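# Place the entire wire in the bin, below its rim

## Task

Get every part of the wire into the bin so that none of it sits higher than the bin's rim. The wire must not be left dangling over the table edge, because that can count as a failure.

## Robot and tools

Robot: two arms, left_arm and right_arm, each with a parallel two-finger gripper. In the scene frame the origin is at table-top height, halfway between the nominal arm bases; +x points out over the table, +z is up, and left_arm sits on the +y side (arm names do not match image sides). Calibrated bases: left_arm at (+0.027, +0.308, +0.032) m, right_arm at (+0.046, -0.291, +0.016) m, both with almost no rotation. A camera stand is behind the arms.

Frames: hand positions, orientations, velocities and targets in results are given in each arm's own base frame. Fixed cameras and the table use the scene frame. Motion offsets run along the axes of that arm's current Hand target. The fingers point along the gripper's +z and close along its y axis. end_effector_position is the point between the pads, just behind the tips.

execute_actions(actions, cameras): actions is a list of actions. Each action is a table of at most 15 rows, and each row is one 1/30 s step. If an action has fewer rows, its last row is held until 15 steps are done. Every row has 14 numbers in [-1, 1], even when only one arm moves: dx, dy, dz, rx, ry, rz, opening for left_arm, then the same seven for right_arm. dx to rz are an offset, not a pose. They count from the Hand target as it was when that action began, not from the previous row, and 1.0 means 0.6 m or 180 degrees. rx, ry, rz together form one rotation vector. Sending the same offset again moves the hand further. To hold an arm at its Hand target, send six zeros. Opening is absolute: +1 is fully open (about 87 mm gap), +0.5 about 69 mm, 0 about 43 mm, -0.5 about 18 mm, -1 closed. A 0 in the opening slot is a real command, so repeat the current opening to keep a gripper unchanged. Images come back only if actions is empty or cameras names some ('all', or names from cam_high, cam_low, cam_left_wrist, cam_right_wrist, each 672x504). An unknown camera name invalidates the call.

move(target, speed, blend, opening_speed, blocking, cameras): target is one 14-number row, laid out as above, or a list of up to 15 such rows. Every row is an offset from the same starting Hand targets, not from the row before. The gripper follows a straight path. speed is the top path speed in m/s (0.002 to 2.9, default 0.25), and turning is capped at twice that in rad/s. You can give one value or one per target. blend, in metres, rounds corners between listed targets; 0 stops at each one. opening_speed, on the -1 to +1 scale per second and at least 0.2, ramps the fingers. Openings on the first row start right away. Openings on later rows apply once everything is at rest there. The whole move is capped at 10 s. blocking=false returns after about 0.5 s while the move keeps running. The result ends with a move: line. done means the arm is at rest within 10 mm and 2 degrees. Other endings are off_target, moving, held and fault. limits=paced means the pose sent was clipped, and limits=held means a check withheld steps. Moves do not avoid obstacles or the other arm. Faster moves stray more and strike harder.

wait(seconds 0 to 10) lets time pass while the last commands are held. stop() brakes a running move. zoom_image(camera, region [x0, y0, x1, y1] in pixels, at most 504 by 504) enlarges part of that camera's newest image. finished_scene(scene, 1 or 2) ends the scene for good. The wire must already be in the bin and stay there without the robot. Scene 1 is practice.

Result lines: end_effector_position (m) and end_effector_quat_wxyz per arm, both in the base frame. Hand target is the last commanded pose after clipping, and the next offsets count from it. Tool commands are the current gripper commands. grip_measured is the finger position on the command scale; in Joint positions, the last number per arm is the same reading on a scale from 0 (closed) to 1 (open). Joint velocities may read 'within noise'. Joint torques include the arm's own weight, and the first three wrap at ±28 N m. Motor temperatures are also reported: MOTOR HOT appears at 75 °C, and at 90 °C the arm folds up and is disabled.

Practical cautions: the commanded orientation is clipped to within 40 degrees of the measured one. Friction and gravity often leave the gripper short, low or tilted, so check its pose after each motion and send the missing amount as an offset. Tiny moves may not happen or may go sideways. To grasp, command roughly 0.04 below the grip_measured reading at first contact. Don't let the wire drop from height, don't release it while it is moving, and don't leave any of it hanging off the table or fallen to the floor. Never let the grippers, wrist cameras or fingers of the two arms touch, because the clearance check does not guard them. Don't steer a path near an arm's own base. Avoid hard pushes against the table or bin, and end a push by commanding back past the gripper. Don't hold poses that are stretched out or unreachable for long, since this heats the motors. Smooth, low-effort motion is preferred. Joint limits (rad): waist -2.618 to 3.054, shoulder 0 to 3.142, elbow 0 to 3.142 (straight at 2.901), wrist pitch ±1.571, wrist yaw ±1.571, wrist roll ±2.094.

Each tool is called after "Emit:" as name([rows], argument=value, ...), one row to a line, values as JSON.

## Session

Emit:
execute_actions(actions=[])

Emit:
zoom_image(camera="cam_high", region=[220, 180, 460, 400])

Scene clock: 0.00 s.
left_arm: end_effector_position=(+0.3748, +0.0310, +0.0800) grip_measured=+1.000 end_effector_quat_wxyz=(+0.643, -0.100, +0.755, +0.084) | right_arm: end_effector_position=(+0.3730, -0.0325, +0.0937) grip_measured=+1.000 end_effector_quat_wxyz=(+0.686, +0.064, +0.724, -0.035)
Joint positions: left_arm=[-0.056 1.537 0.268 1.102 -0.314 -0.053 1] | right_arm=[-0.05 1.575 0.201 1.318 0.089 0.042 1]
Joint velocities: within noise
Joint torques (N m): no reading
Motor temperatures (°C): left_arm=[29 32 36 29 29 29 27] | right_arm=[27 30 32 28 30 28 26]
Heat: left arm: 36 °C; right arm: 32 °C.
Hand target: left_arm +0.3779, +0.0309, +0.0869; +0.651, -0.101, +0.747, +0.083 | right_arm +0.3738, -0.0325, +0.0946; +0.687, +0.064, +0.723, -0.035
Tool commands: left_gripper/opening=+1.0 right_gripper/opening=+1.0

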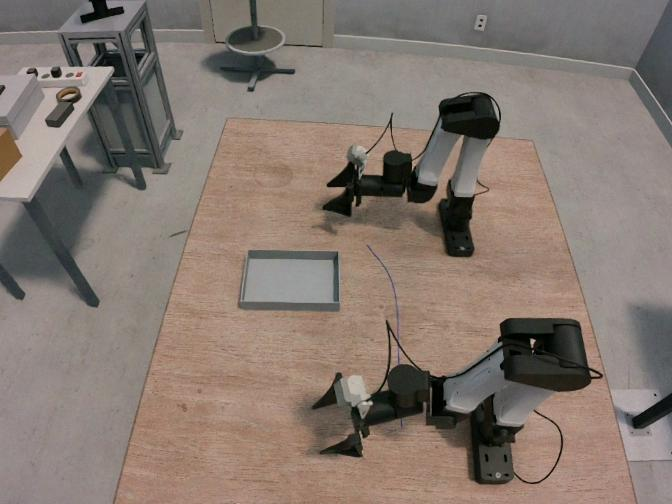

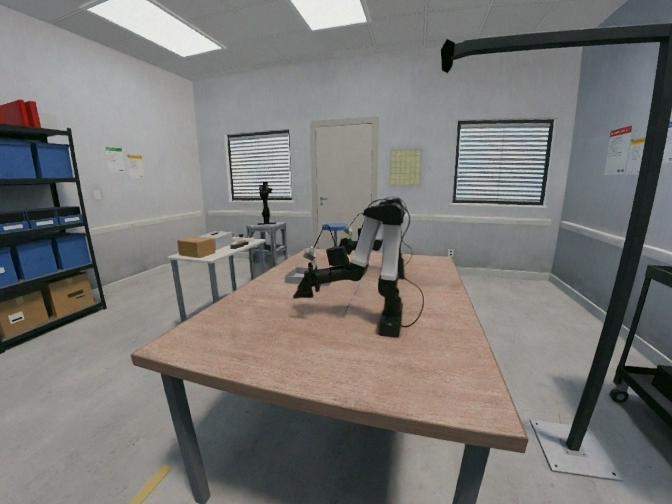

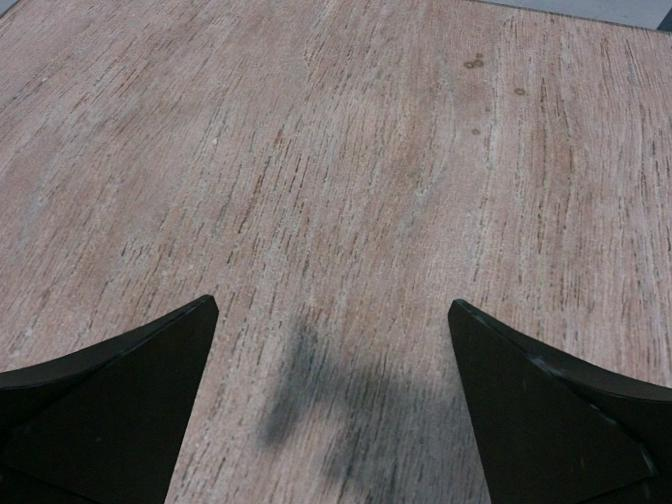

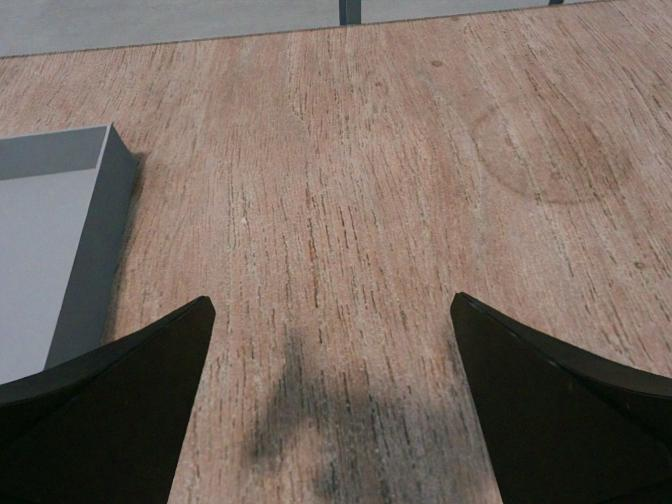

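Scaled by 2.100 from the camera's 672x504 image, which has a finer 960x720 frame.

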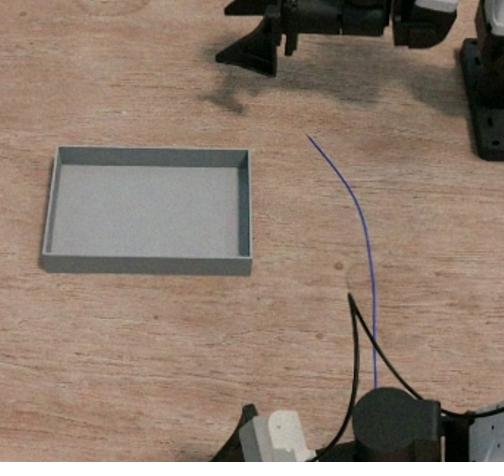

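Emit:
move(target=[-0.066,-0.079,-0.29,0.407,0.315,0.47,0,-0.078,0.13,-0.175,-0.508,0.271,-0.546,0], speed=0.4, cameras=["all"])

Scene clock: 70.50 s.
left_arm: end_effector_position=(+0.2265, -0.0563, +0.1456) grip_measured=+0.000 end_effector_quat_wxyz=(+0.001, +0.699, +0.715, -0.003) | right_arm: end_effector_position=(+0.2801, +0.0559, +0.1476) grip_measured=+0.000 end_effector_quat_wxyz=(-0.006, +0.853, -0.522, -0.002)
Joint positions: left_arm=[-0.403 1.479 1.314 -1.405 0.006 1.146 0.5] | right_arm=[0.335 1.586 1.426 -1.404 -0.011 -1.709 0.5]
Joint torques (N m): left_arm=[-0.94 -5.08 9.54 0.1 -0.02 0.09] | right_arm=[0.88 -4.16 6.65 0.23 0.07 0.01]
Motor temperatures (°C): left_arm=[29 35 41 44 29 29 27] | right_arm=[27 32 34 34 30 28 26]
Heat: left arm: 44 °C; right arm: 34 °C.
Hand target: left_arm +0.2288, -0.0576, +0.1505; +0.001, +0.707, +0.708, +0.000 | right_arm +0.2831, +0.0571, +0.1499; -0.001, +0.857, -0.516, +0.000
Off the commanded pose: left_arm 0.006 m, 1 deg | right_arm 0.004 m, 1 deg.
move: done

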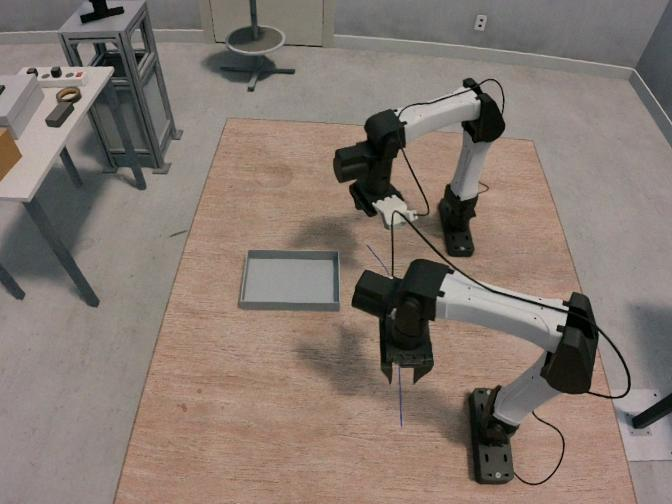

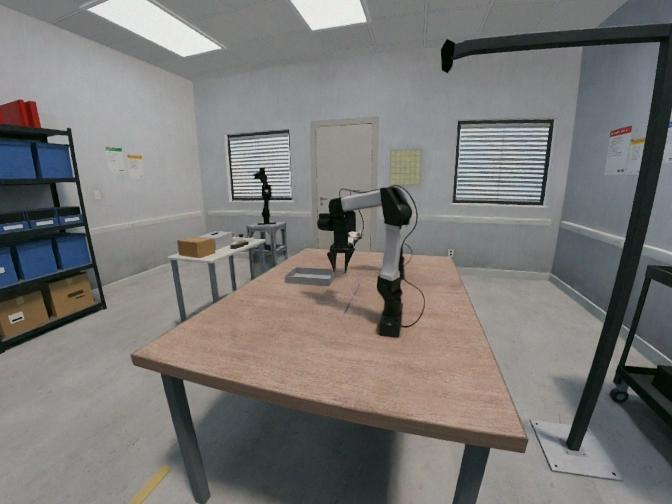

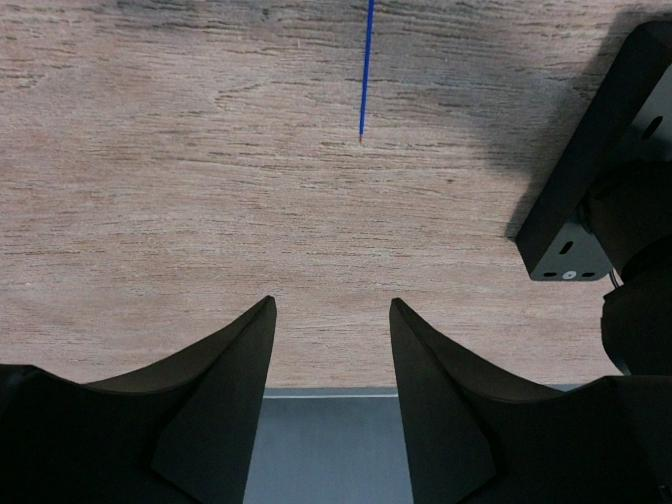

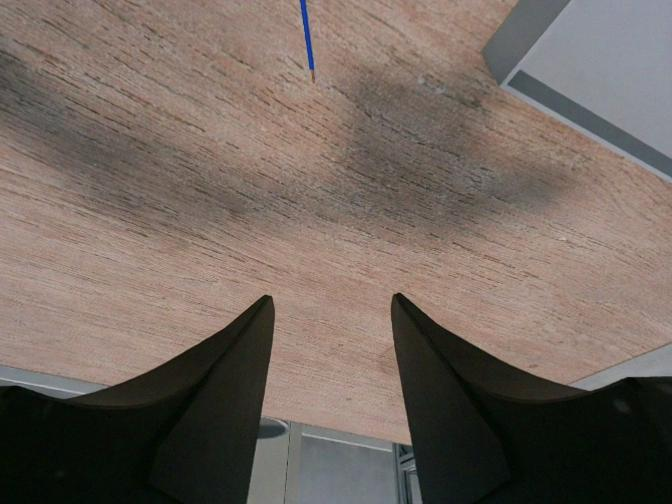

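Emit:
move([
  [0.045,-0.04,0.0,0,0,0,0,-0.04,0.017,0.0,0,0,0,0],
  [0.045,-0.04,0.215,0,0,0,0,-0.04,0.017,0.195,0,0,0,0],
], speed=0.2, blend=0.03, cameras=["cam_left_wrist","cam_right_wrist"])

Scene clock: 80.80 s.
left_arm: end_effector_position=(+0.2022, -0.0321, +0.0248) grip_measured=+0.000 end_effector_quat_wxyz=(+0.000, +0.704, +0.711, -0.002) | right_arm: end_effector_position=(+0.2651, +0.0740, +0.0387) grip_measured=+0.000 end_effector_quat_wxyz=(-0.008, +0.856, -0.516, +0.001)
Joint positions: left_arm=[-0.346 1.436 0.785 -0.921 0.004 1.215 0.5] | right_arm=[0.419 1.608 1.008 -0.956 -0.008 -1.638 0.5]
Joint torques (N m): left_arm=[0.18 -3.9 6.08 0.42 0 0.09] | right_arm=[0.88 -4.38 3.51 0.39 0.12 0.11]
Heat: left arm: 42 °C; right arm: 34 °C.
Hand target: left_arm +0.2051, -0.0310, +0.0215; +0.002, +0.707, +0.708, +0.000 | right_arm +0.2629, +0.0737, +0.0329; -0.001, +0.857, -0.516, +0.000
Off the commanded pose: left_arm 0.004 m, 1 deg | right_arm 0.006 m, 1 deg.
move: done; blend cut to 0.018 m at target 1
Images, in order (width x height): cam_left_wrist 672x504, cam_right_wrist 672x504.

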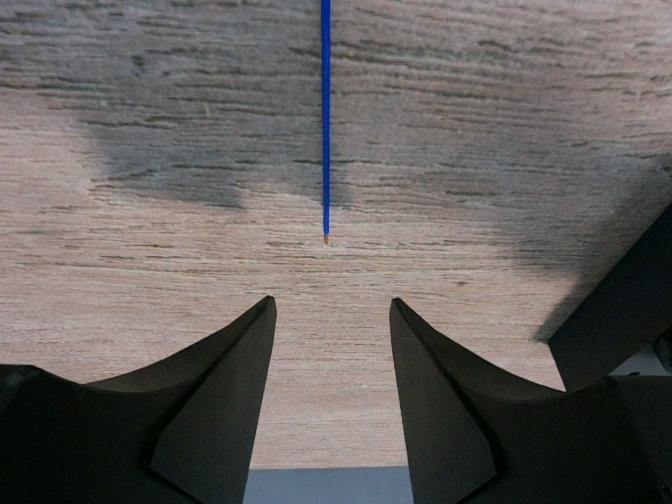

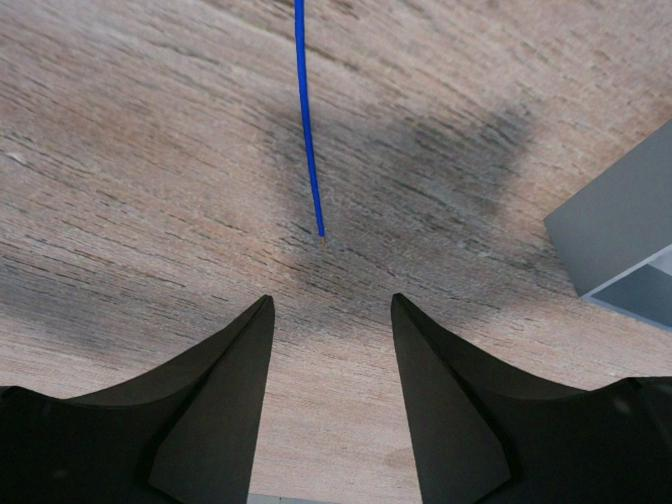

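Emit:
move([
  [0.01,0.002,0.055,0,0,0,0,0.01,0.005,0.052,0,0,0,0],
  [0.01,0.002,0.079,0,0,0,0,0.01,0.005,0.077,0,0,0,0],
], speed=[0.12,0.04], blend=0.01, cameras=["cam_left_wrist","cam_right_wrist"])

Scene clock: 90.03 s.
left_arm: end_effector_position=(+0.2036, -0.0249, -0.0205) grip_measured=+0.000 end_effector_quat_wxyz=(-0.004, +0.703, +0.711, +0.001) | right_arm: end_effector_position=(+0.2673, +0.0698, -0.0019) grip_measured=+0.000 end_effector_quat_wxyz=(-0.009, +0.856, -0.517, +0.010)
Joint positions: left_arm=[-0.319 1.542 0.672 -0.707 -0.004 1.241 0.5] | right_arm=[0.409 1.672 0.895 -0.768 0.005 -1.646 0.5]
Joint torques (N m): left_arm=[0.2 -3.96 4.86 0.54 0.07 0.1] | right_arm=[-0.31 -3.51 2.74 0.52 -0.06 -0.04]
Motor temperatures (°C): left_arm=[29 35 42 38 29 29 27] | right_arm=[27 32 34 31 30 28 26]
Heat: left arm: 42 °C; right arm: 34 °C.
Hand target: left_arm +0.2063, -0.0250, -0.0259; +0.001, +0.707, +0.708, +0.000 | right_arm +0.2632, +0.0670, -0.0132; -0.001, +0.857, -0.516, +0.000
Off the commanded pose: left_arm 0.006 m, 1 deg | right_arm 0.012 m, 2 deg.
move: off_target (right_arm); blend cut to 0.0075 m at target 1
Images, in order (width x height): cam_left_wrist 672x504, cam_right_wrist 672x504.

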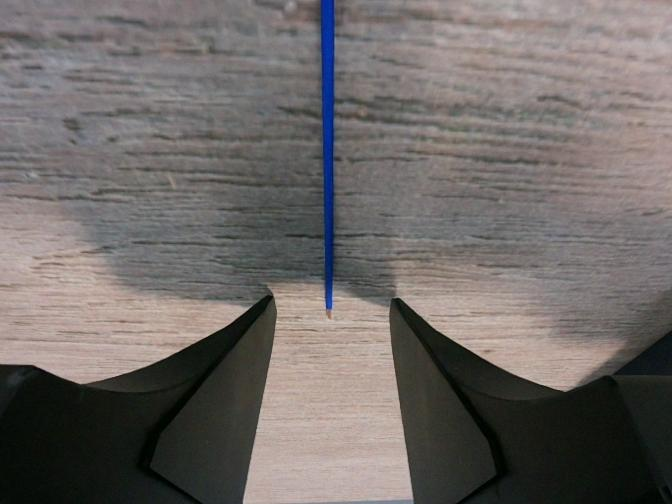

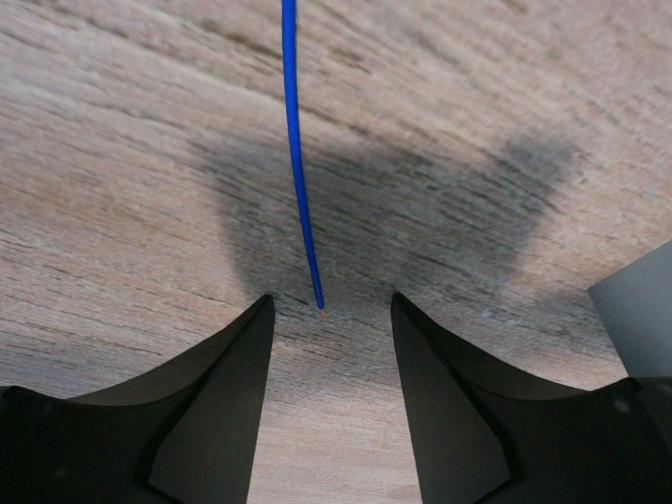

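Emit:
move(target=[-0.005,0,0.002,0,0,0,-1,-0.005,0,-0.004,0,0,0,-1], cameras=["cam_left_wrist","cam_right_wrist"], opening_speed=0.7)

Scene clock: 96.40 s.
left_arm: end_effector_position=(+0.2120, -0.0253, -0.0213) grip_measured=-0.938 end_effector_quat_wxyz=(+0.007, +0.703, +0.711, +0.013) | right_arm: end_effector_position=(+0.2682, +0.0701, -0.0019) grip_measured=-0.945 end_effector_quat_wxyz=(-0.011, +0.856, -0.516, +0.011)
Joint positions: left_arm=[-0.319 1.547 0.672 -0.672 -0.017 1.242 0.031] | right_arm=[0.409 1.672 0.895 -0.764 0.005 -1.647 0.028]
Joint torques (N m): left_arm=[-0.9 -3.86 5 0.34 0.18 -0.02] | right_arm=[0.58 -3.75 3.11 0.51 0.02 0.06]
Heat: left arm: 42 °C; right arm: 34 °C.
Hand target: left_arm +0.2063, -0.0280, -0.0272; +0.001, +0.707, +0.708, +0.000 | right_arm +0.2617, +0.0697, -0.0108; -0.001, +0.857, -0.516, +0.000
Off the commanded pose: left_arm 0.009 m, 2 deg | right_arm 0.011 m, 2 deg.
move: off_target (right_arm)
Images, in order (width x height): cam_left_wrist 672x504, cam_right_wrist 672x504.

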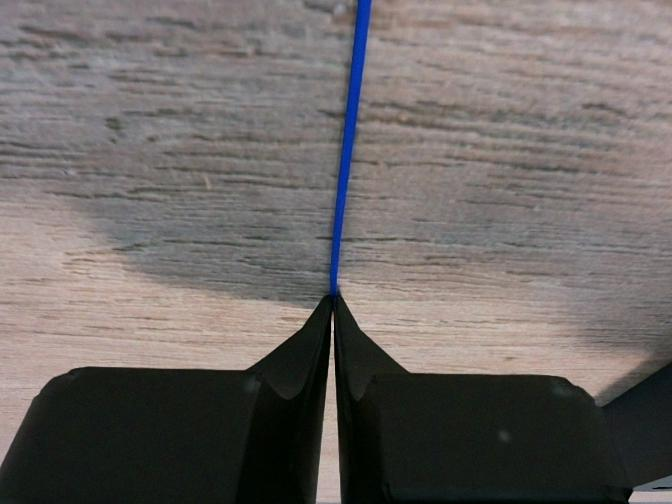

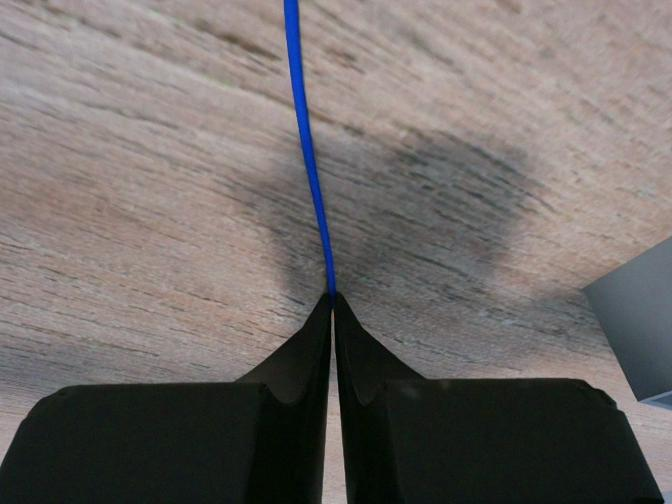

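Emit:
move(target=[-0.08,0,-0.35,0,0,0,-1,-0.08,0,-0.35,0,0,0,-1], speed=0.2, cameras=["cam_high","cam_left_wrist","cam_right_wrist"])

Scene clock: 112.30 s.
left_arm: end_effector_position=(+0.2084, -0.0728, +0.1805) grip_measured=-0.938 end_effector_quat_wxyz=(+0.003, +0.709, +0.705, +0.006) | right_arm: end_effector_position=(+0.2412, +0.1113, +0.1925) grip_measured=-0.945 end_effector_quat_wxyz=(-0.013, +0.856, -0.516, +0.009)
Joint positions: left_arm=[-0.511 1.453 1.429 -1.538 -0.01 1.067 0.031] | right_arm=[0.592 1.552 1.569 -1.557 0.005 -1.465 0.028]
Joint torques (N m): left_arm=[-0.95 -4.83 8.55 0.13 0.11 -0.18] | right_arm=[0.85 -5.65 5.61 0.29 0.08 0.11]
Heat: left arm: 41 °C; right arm: 34 °C.
Hand target: left_arm +0.2060, -0.0756, +0.1830; +0.002, +0.706, +0.708, +0.000 | right_arm +0.2392, +0.1118, +0.1992; -0.001, +0.857, -0.516, +0.000
Off the commanded pose: left_arm 0.004 m, 1 deg | right_arm 0.007 m, 2 deg.
joint sent to its limit (left arm) — joint 4 (wrist pitch), lower limit. The joint targets still meet the commanded pose.
joint sent to its limit (right arm) — joint 4 (wrist pitch), lower limit. The joint targets still meet the commanded pose.
move: done
Images, in order (width x height): cam_high 672x504, cam_left_wrist 672x504, cam_right_wrist 672x504.

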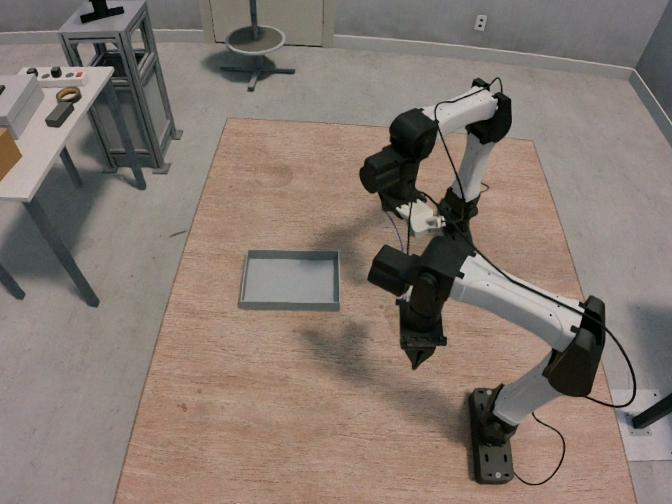

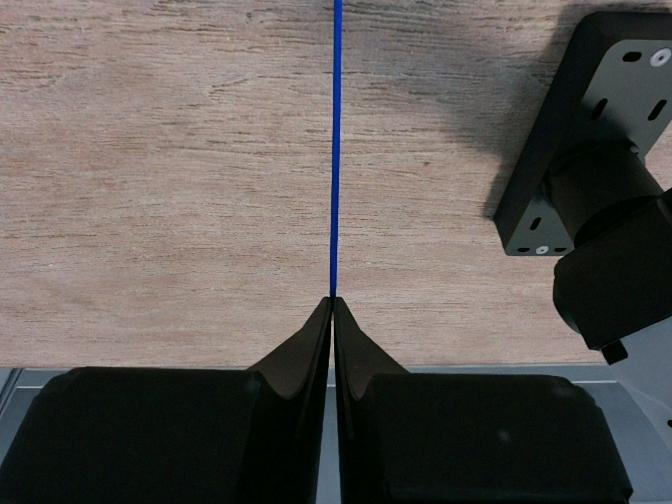

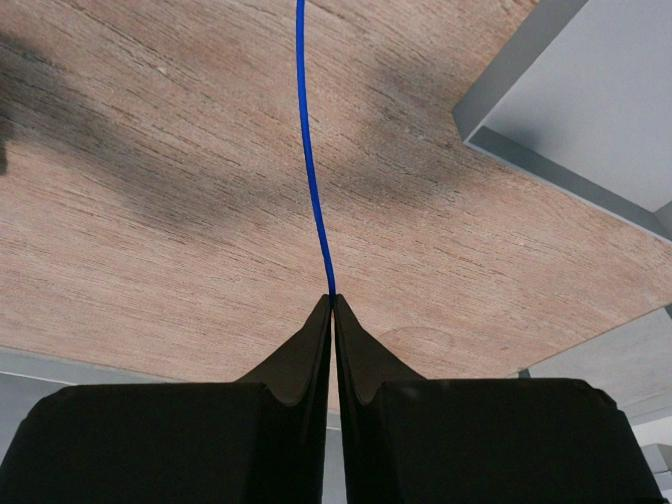

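Emit:
move(target=[-0.383,0.447,-0.142,-0.135,-0.16,-0.429,-1,0.162,-0.333,-0.142,0.188,-0.128,0.595,-1], speed=0.25, cameras=["all"])

Emit:
zoom_image(camera="cam_high", region=[200, 130, 440, 350])

Emit:
zoom_image(camera="cam_low", region=[270, 200, 370, 300])

Scene clock: 137.47 s.
left_arm: end_effector_position=(+0.4688, -0.2978, +0.2616) grip_measured=-0.938 end_effector_quat_wxyz=(+0.401, +0.095, +0.908, -0.076) | right_arm: end_effector_position=(+0.4581, +0.1234, +0.2899) grip_measured=-0.945 end_effector_quat_wxyz=(+0.333, -0.065, +0.940, +0.029)
Joint positions: left_arm=[-0.62 2.376 2.844 -1.225 -0.242 -0.306 0.031] | right_arm=[0.282 2.238 2.845 -1.501 0.08 0.117 0.028]
Joint torques (N m): left_arm=[-1.02 -12.49 9.16 1.91 -0.25 -0.17] | right_arm=[-0.23 -7.49 5.71 1.53 0.23 0.13]
Heat: left arm: 43 °C; right arm: 36 °C.
Hand target: left_arm +0.4743, -0.3048, +0.2693; +0.299, +0.083, +0.950, -0.026 | right_arm +0.4612, +0.1192, +0.2845; +0.300, -0.057, +0.952, +0.018
Off the commanded pose: left_arm 0.012 m, 14 deg | right_arm 0.007 m, 4 deg.
elbow stopped short (left arm): the move would have taken joint 3 (elbow) straighter than the controller allows.
elbow stopped short (right arm): the move would have taken joint 3 (elbow) straighter than the controller allows.
move: off_target (left_arm, right_arm)

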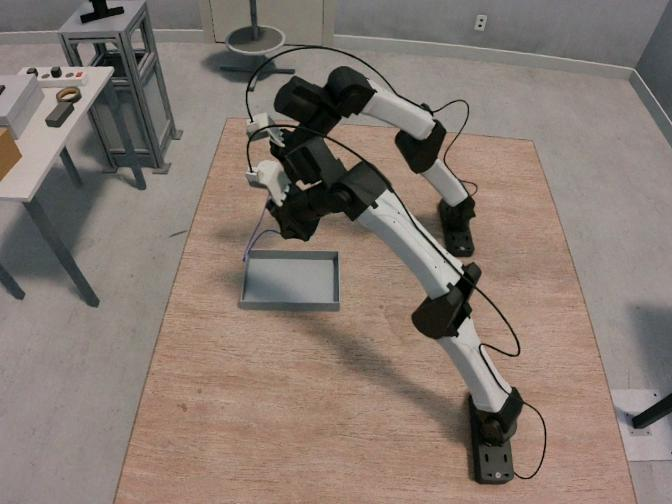

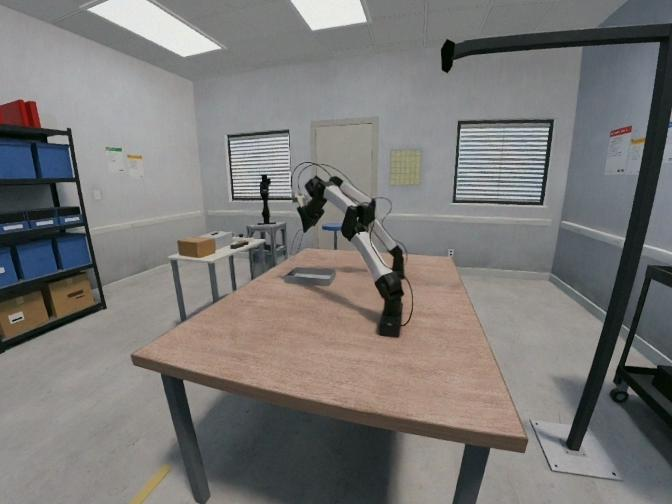

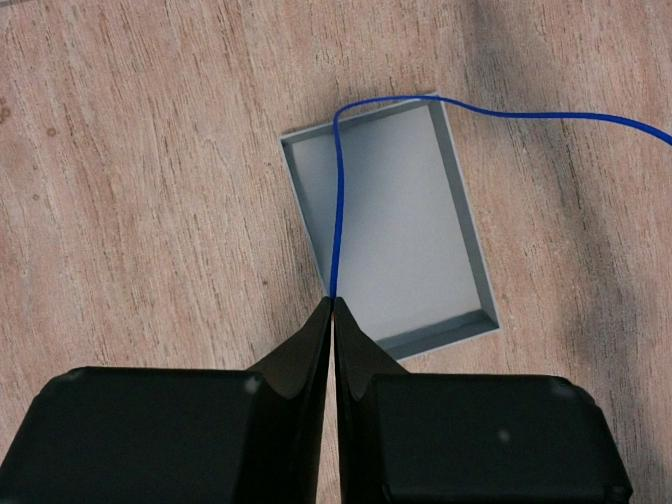

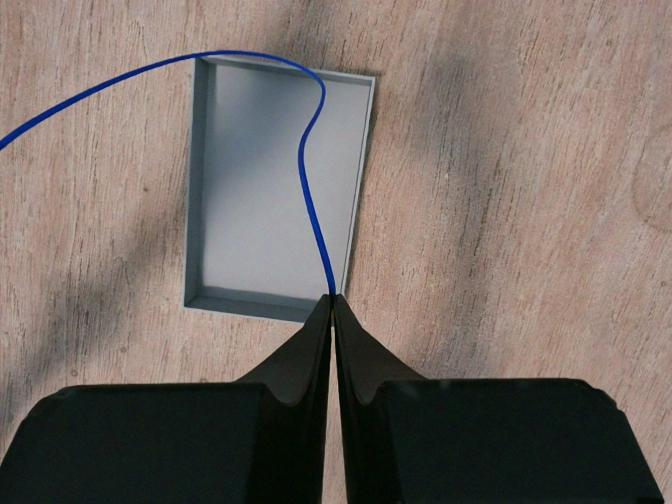

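Scaled by 2.100 from the camera's 672x504 image, which has a finer 960x720 frame.

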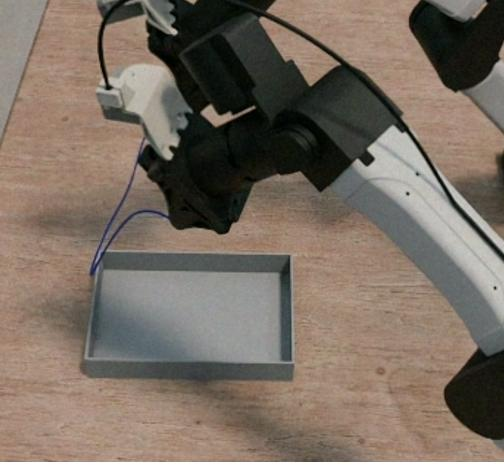

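Scaled by 5.040 from the camera's 672x504 image, which has a finer 960x720 frame.

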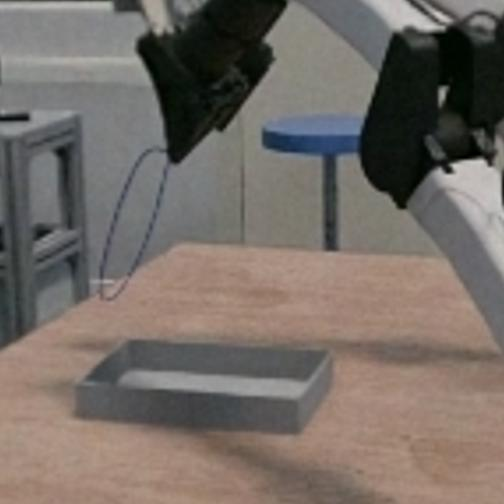

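Emit:
move(target=[0.135,-0.013,0.109,0,0,0,-1,0.147,0.015,0.11,0,0,0,-1], speed=0.15, cameras=["all"])

Emit:
zoom_image(camera="cam_high", region=[200, 130, 440, 350])

Emit:
zoom_image(camera="cam_low", region=[270, 200, 370, 300])

Scene clock: 155.80 s.
left_arm: end_effector_position=(+0.4447, -0.3045, +0.1726) grip_measured=-0.938 end_effector_quat_wxyz=(+0.298, +0.088, +0.950, -0.028) | right_arm: end_effector_position=(+0.4285, +0.1233, +0.1711) grip_measured=-0.945 end_effector_quat_wxyz=(+0.287, -0.059, +0.956, +0.018)
Joint positions: left_arm=[-0.656 2.39 2.598 -1.224 -0.261 -0.396 0.031] | right_arm=[0.306 1.858 1.761 -0.897 0.1 0.152 0.028]
Joint torques (N m): left_arm=[-1.01 -13.45 7.15 1.36 -0.28 -0.18] | right_arm=[0.98 -10.32 4.42 1.62 0.3 0.09]
Motor temperatures (°C): left_arm=[29 47 45 38 29 29 29] | right_arm=[27 36 35 31 30 28 28]
Heat: left arm: 47 °C; right arm: 36 °C.
Hand target: left_arm +0.4445, -0.3073, +0.1693; +0.299, +0.083, +0.950, -0.026 | right_arm +0.4260, +0.1241, +0.1797; +0.300, -0.057, +0.952, +0.018
Off the commanded pose: left_arm 0.004 m, 1 deg | right_arm 0.009 m, 2 deg.
move: done

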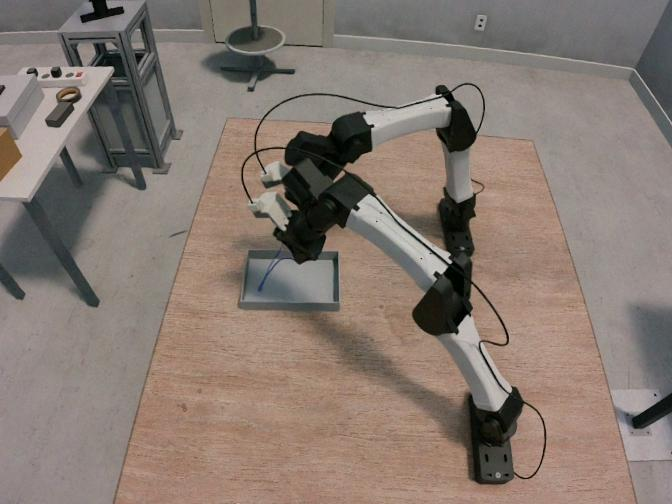

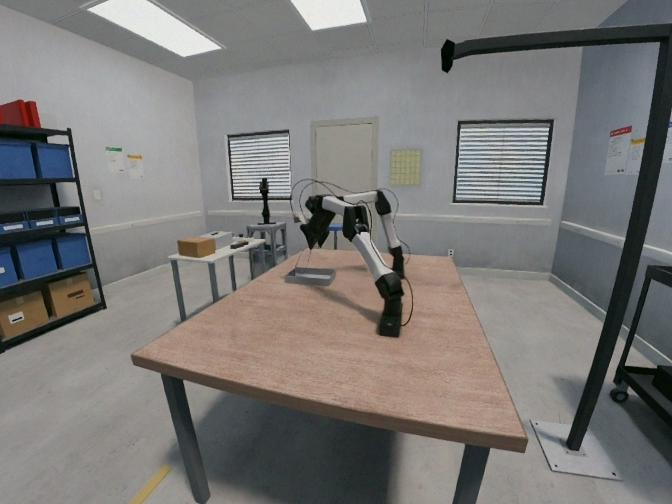

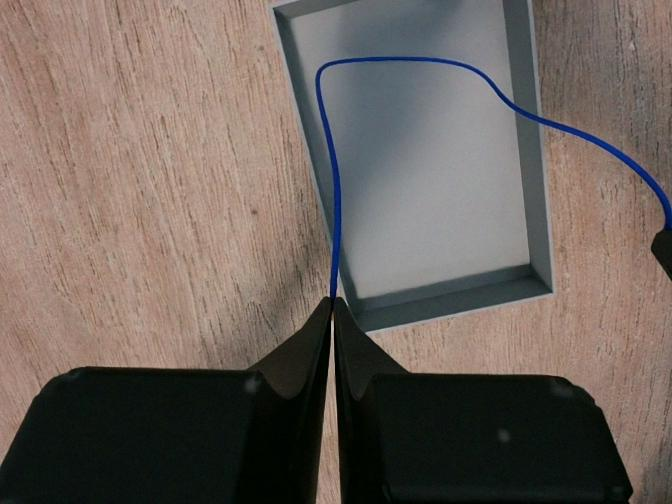

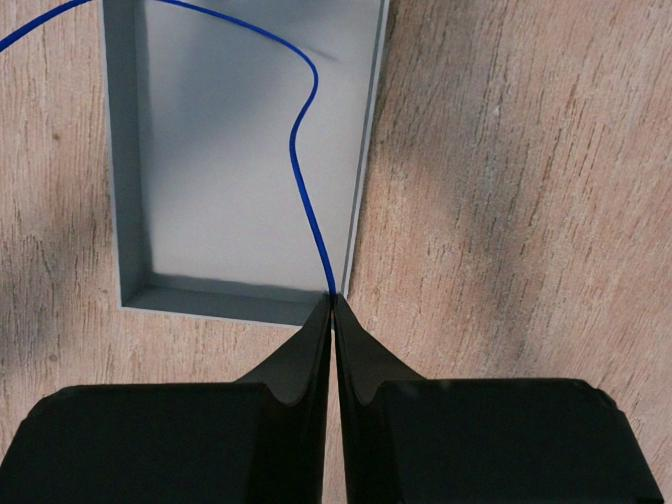

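Scaled by 2.100 from the camera's 672x504 image, which has a finer 960x720 frame.

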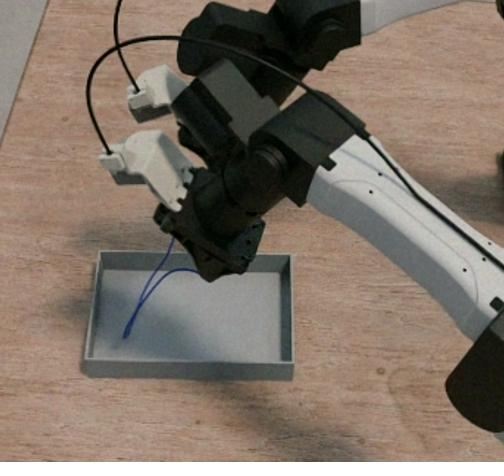

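Scaled by 5.040 from the camera's 672x504 image, which has a finer 960x720 frame.

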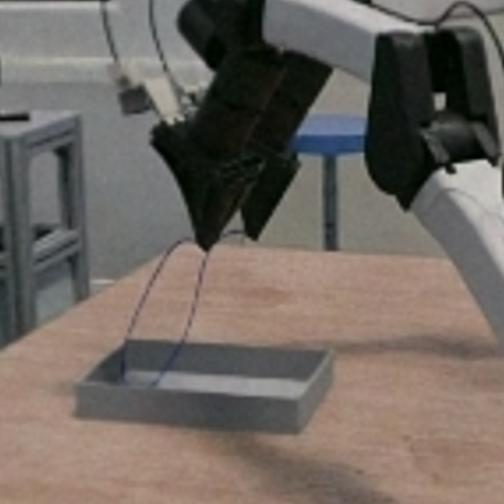

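Emit:
move(target=[0.136,-0.009,0.108,0,0,0,-1,0.133,0.007,0.09,0,0,0,-1], speed=0.12, cameras=["all"])

Emit:
zoom_image(camera="cam_high", region=[200, 130, 440, 350])

Emit:
zoom_image(camera="cam_low", region=[270, 200, 370, 300])

Scene clock: 166.07 s.
left_arm: end_effector_position=(+0.4090, -0.3008, +0.0485) grip_measured=-0.938 end_effector_quat_wxyz=(+0.271, +0.094, +0.958, -0.011) | right_arm: end_effector_position=(+0.3923, +0.1230, +0.0821) grip_measured=-0.945 end_effector_quat_wxyz=(+0.287, -0.059, +0.956, +0.017)
Joint positions: left_arm=[-0.697 2.209 1.809 -0.693 -0.281 -0.432 0.031] | right_arm=[0.336 1.744 1.264 -0.519 0.118 0.178 0.028]
Joint torques (N m): left_arm=[-0.96 -16.62 7.72 1.42 -0.3 -0.18] | right_arm=[0.75 -9.32 4.34 1.67 0.29 0.14]
Motor temperatures (°C): left_arm=[29 52 45 38 29 29 29] | right_arm=[27 37 35 32 30 28 28]
Heat: left arm: 52 °C; right arm: 37 °C.
Hand target: left_arm +0.4142, -0.3074, +0.0694; +0.299, +0.083, +0.950, -0.026 | right_arm +0.3914, +0.1242, +0.0897; +0.300, -0.057, +0.952, +0.018
Off the commanded pose: left_arm 0.023 m, 4 deg | right_arm 0.008 m, 2 deg.
move: off_target (left_arm)

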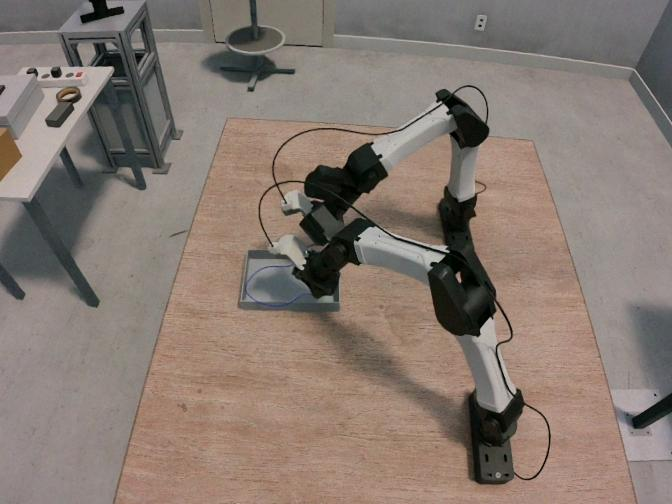

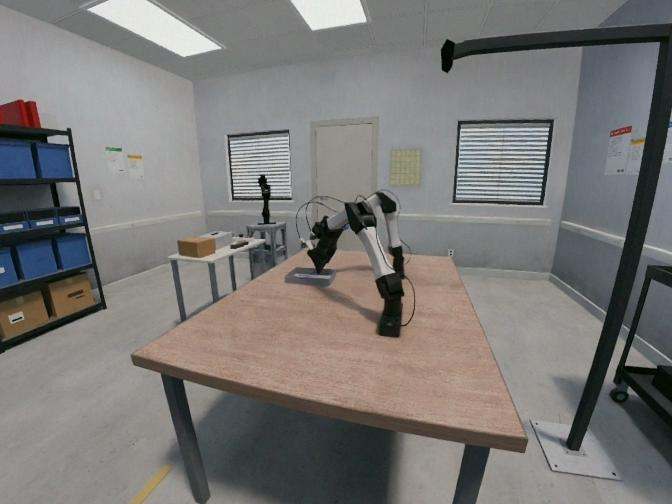

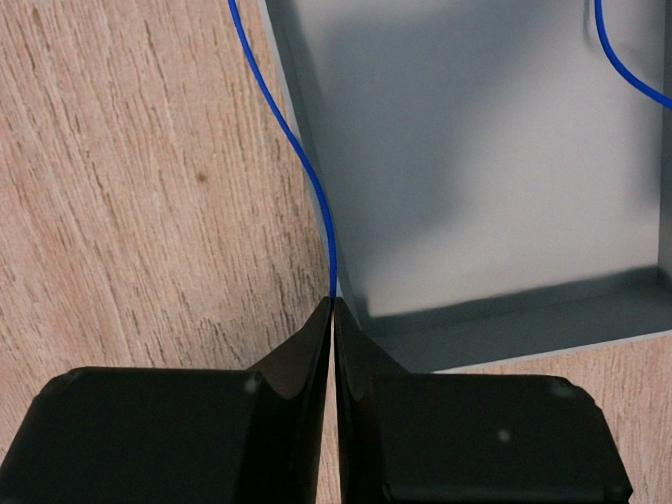

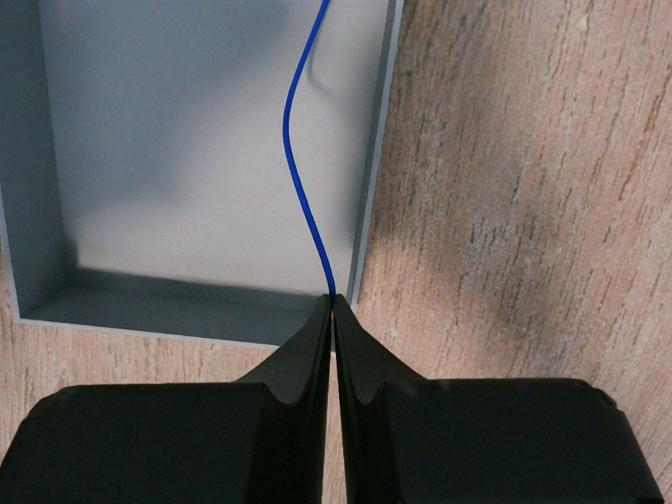

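Scaled by 2.100 from the camera's 672x504 image, which has a finer 960x720 frame.

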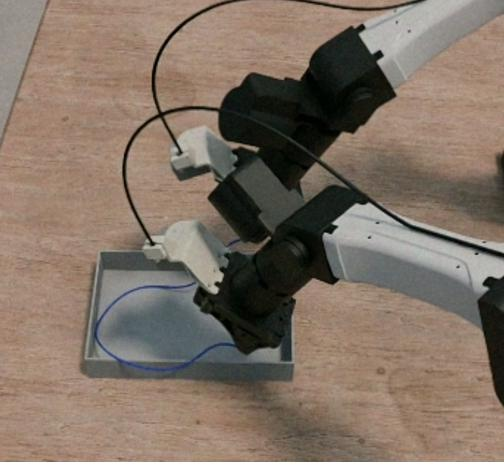

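Scaled by 5.040 from the camera's 672x504 image, which has a finer 960x720 frame.

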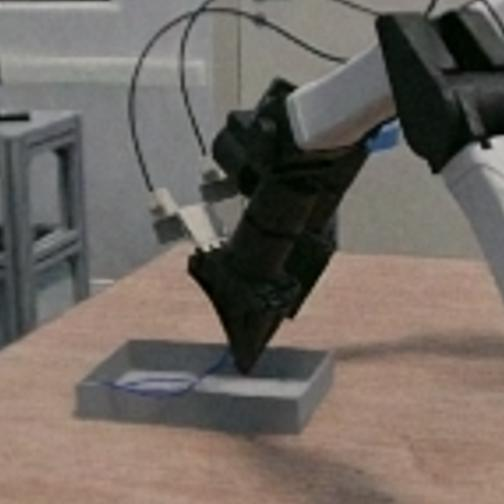

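Emit:
move(target=[-0.004,-0.043,-0.007,0.064,0,0.091,-1,0,0,0,0,0,0,-1], speed=0.12, cameras=["all"])

Emit:
zoom_image(camera="cam_high", region=[200, 230, 360, 330])

Emit:
zoom_image(camera="cam_low", region=[280, 250, 350, 295])

Scene clock: 183.07 s.
left_arm: end_effector_position=(+0.4041, -0.3218, +0.0496) grip_measured=-0.938 end_effector_quat_wxyz=(+0.259, +0.240, +0.934, -0.060) | right_arm: end_effector_position=(+0.3925, +0.1230, +0.0821) grip_measured=-0.945 end_effector_quat_wxyz=(+0.287, -0.059, +0.956, +0.017)
Joint positions: left_arm=[-0.697 2.209 1.809 -0.643 -0.111 -0.164 0.031] | right_arm=[0.336 1.744 1.264 -0.518 0.118 0.178 0.028]
Joint torques (N m): left_arm=[-1.14 -16.62 8.96 1.52 -0.06 0.09] | right_arm=[0.87 -9.33 4.33 1.59 0.31 0.11]
Motor temperatures (°C): left_arm=[29 67 44 39 29 29 29] | right_arm=[27 40 35 33 30 28 28]
Heat: left arm: 67 °C; right arm: 40 °C.
Hand target: left_arm +0.4093, -0.3328, +0.0742; +0.290, +0.247, +0.921, -0.078 | right_arm +0.3913, +0.1241, +0.0897; +0.300, -0.057, +0.952, +0.017
Off the commanded pose: left_arm 0.027 m, 4 deg | right_arm 0.008 m, 2 deg.
move: off_target (left_arm)

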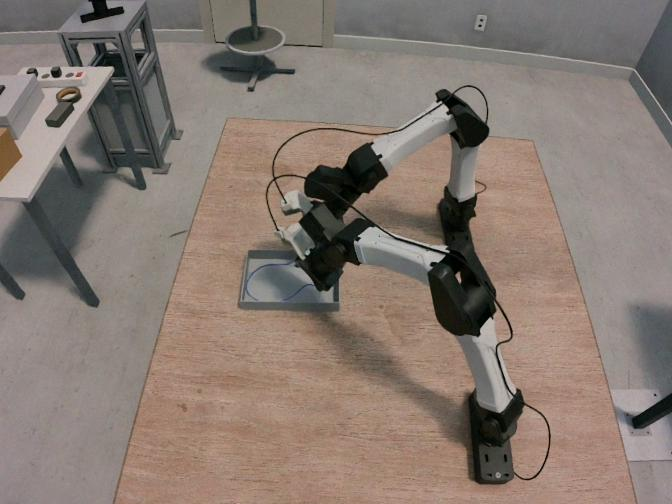

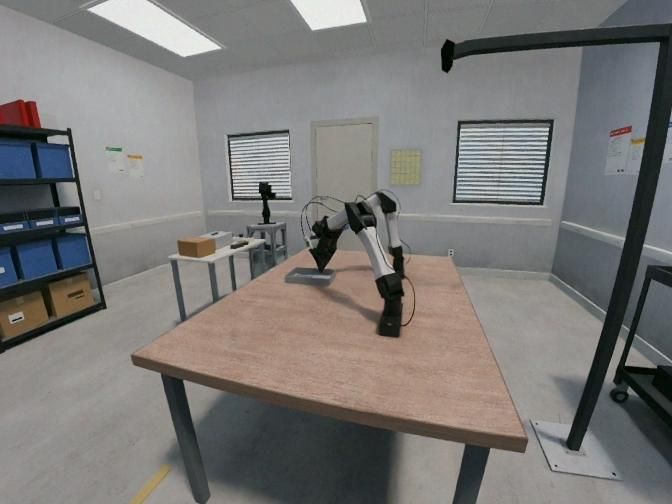

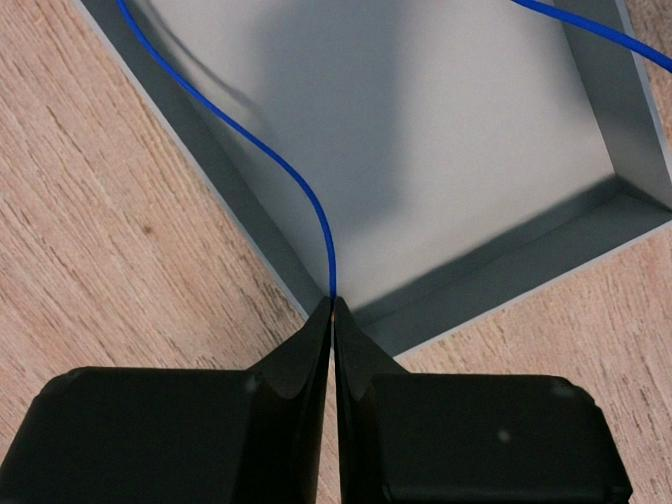

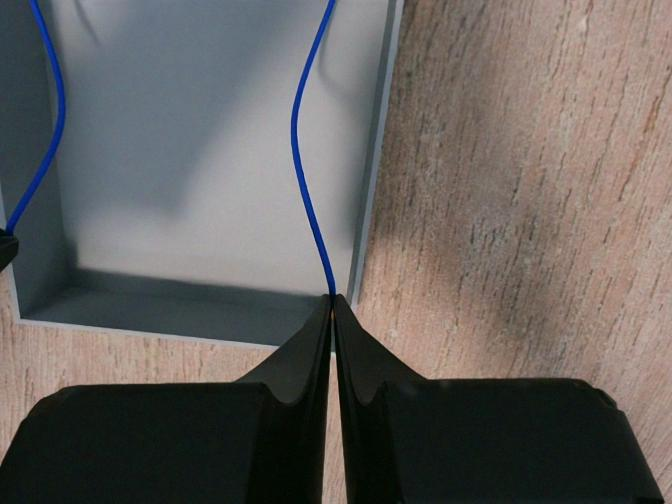

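Scaled by 3.150 from the camera's 672x504 image, which has a finer 960x720 frame.

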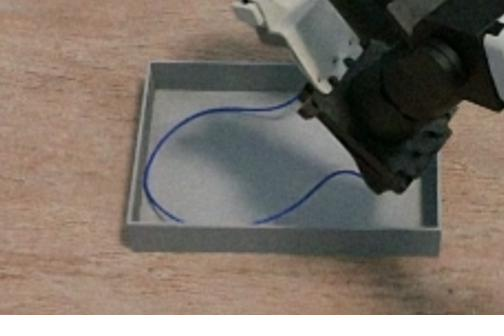

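Scaled by 7.200 from the camera's 672x504 image, which has a finer 960x720 frame.

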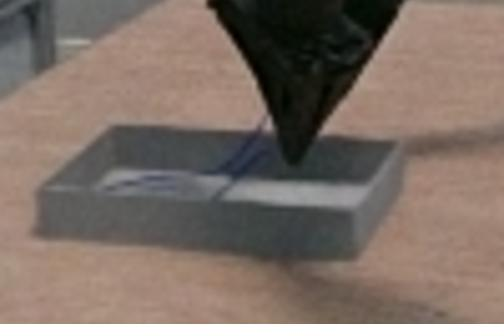

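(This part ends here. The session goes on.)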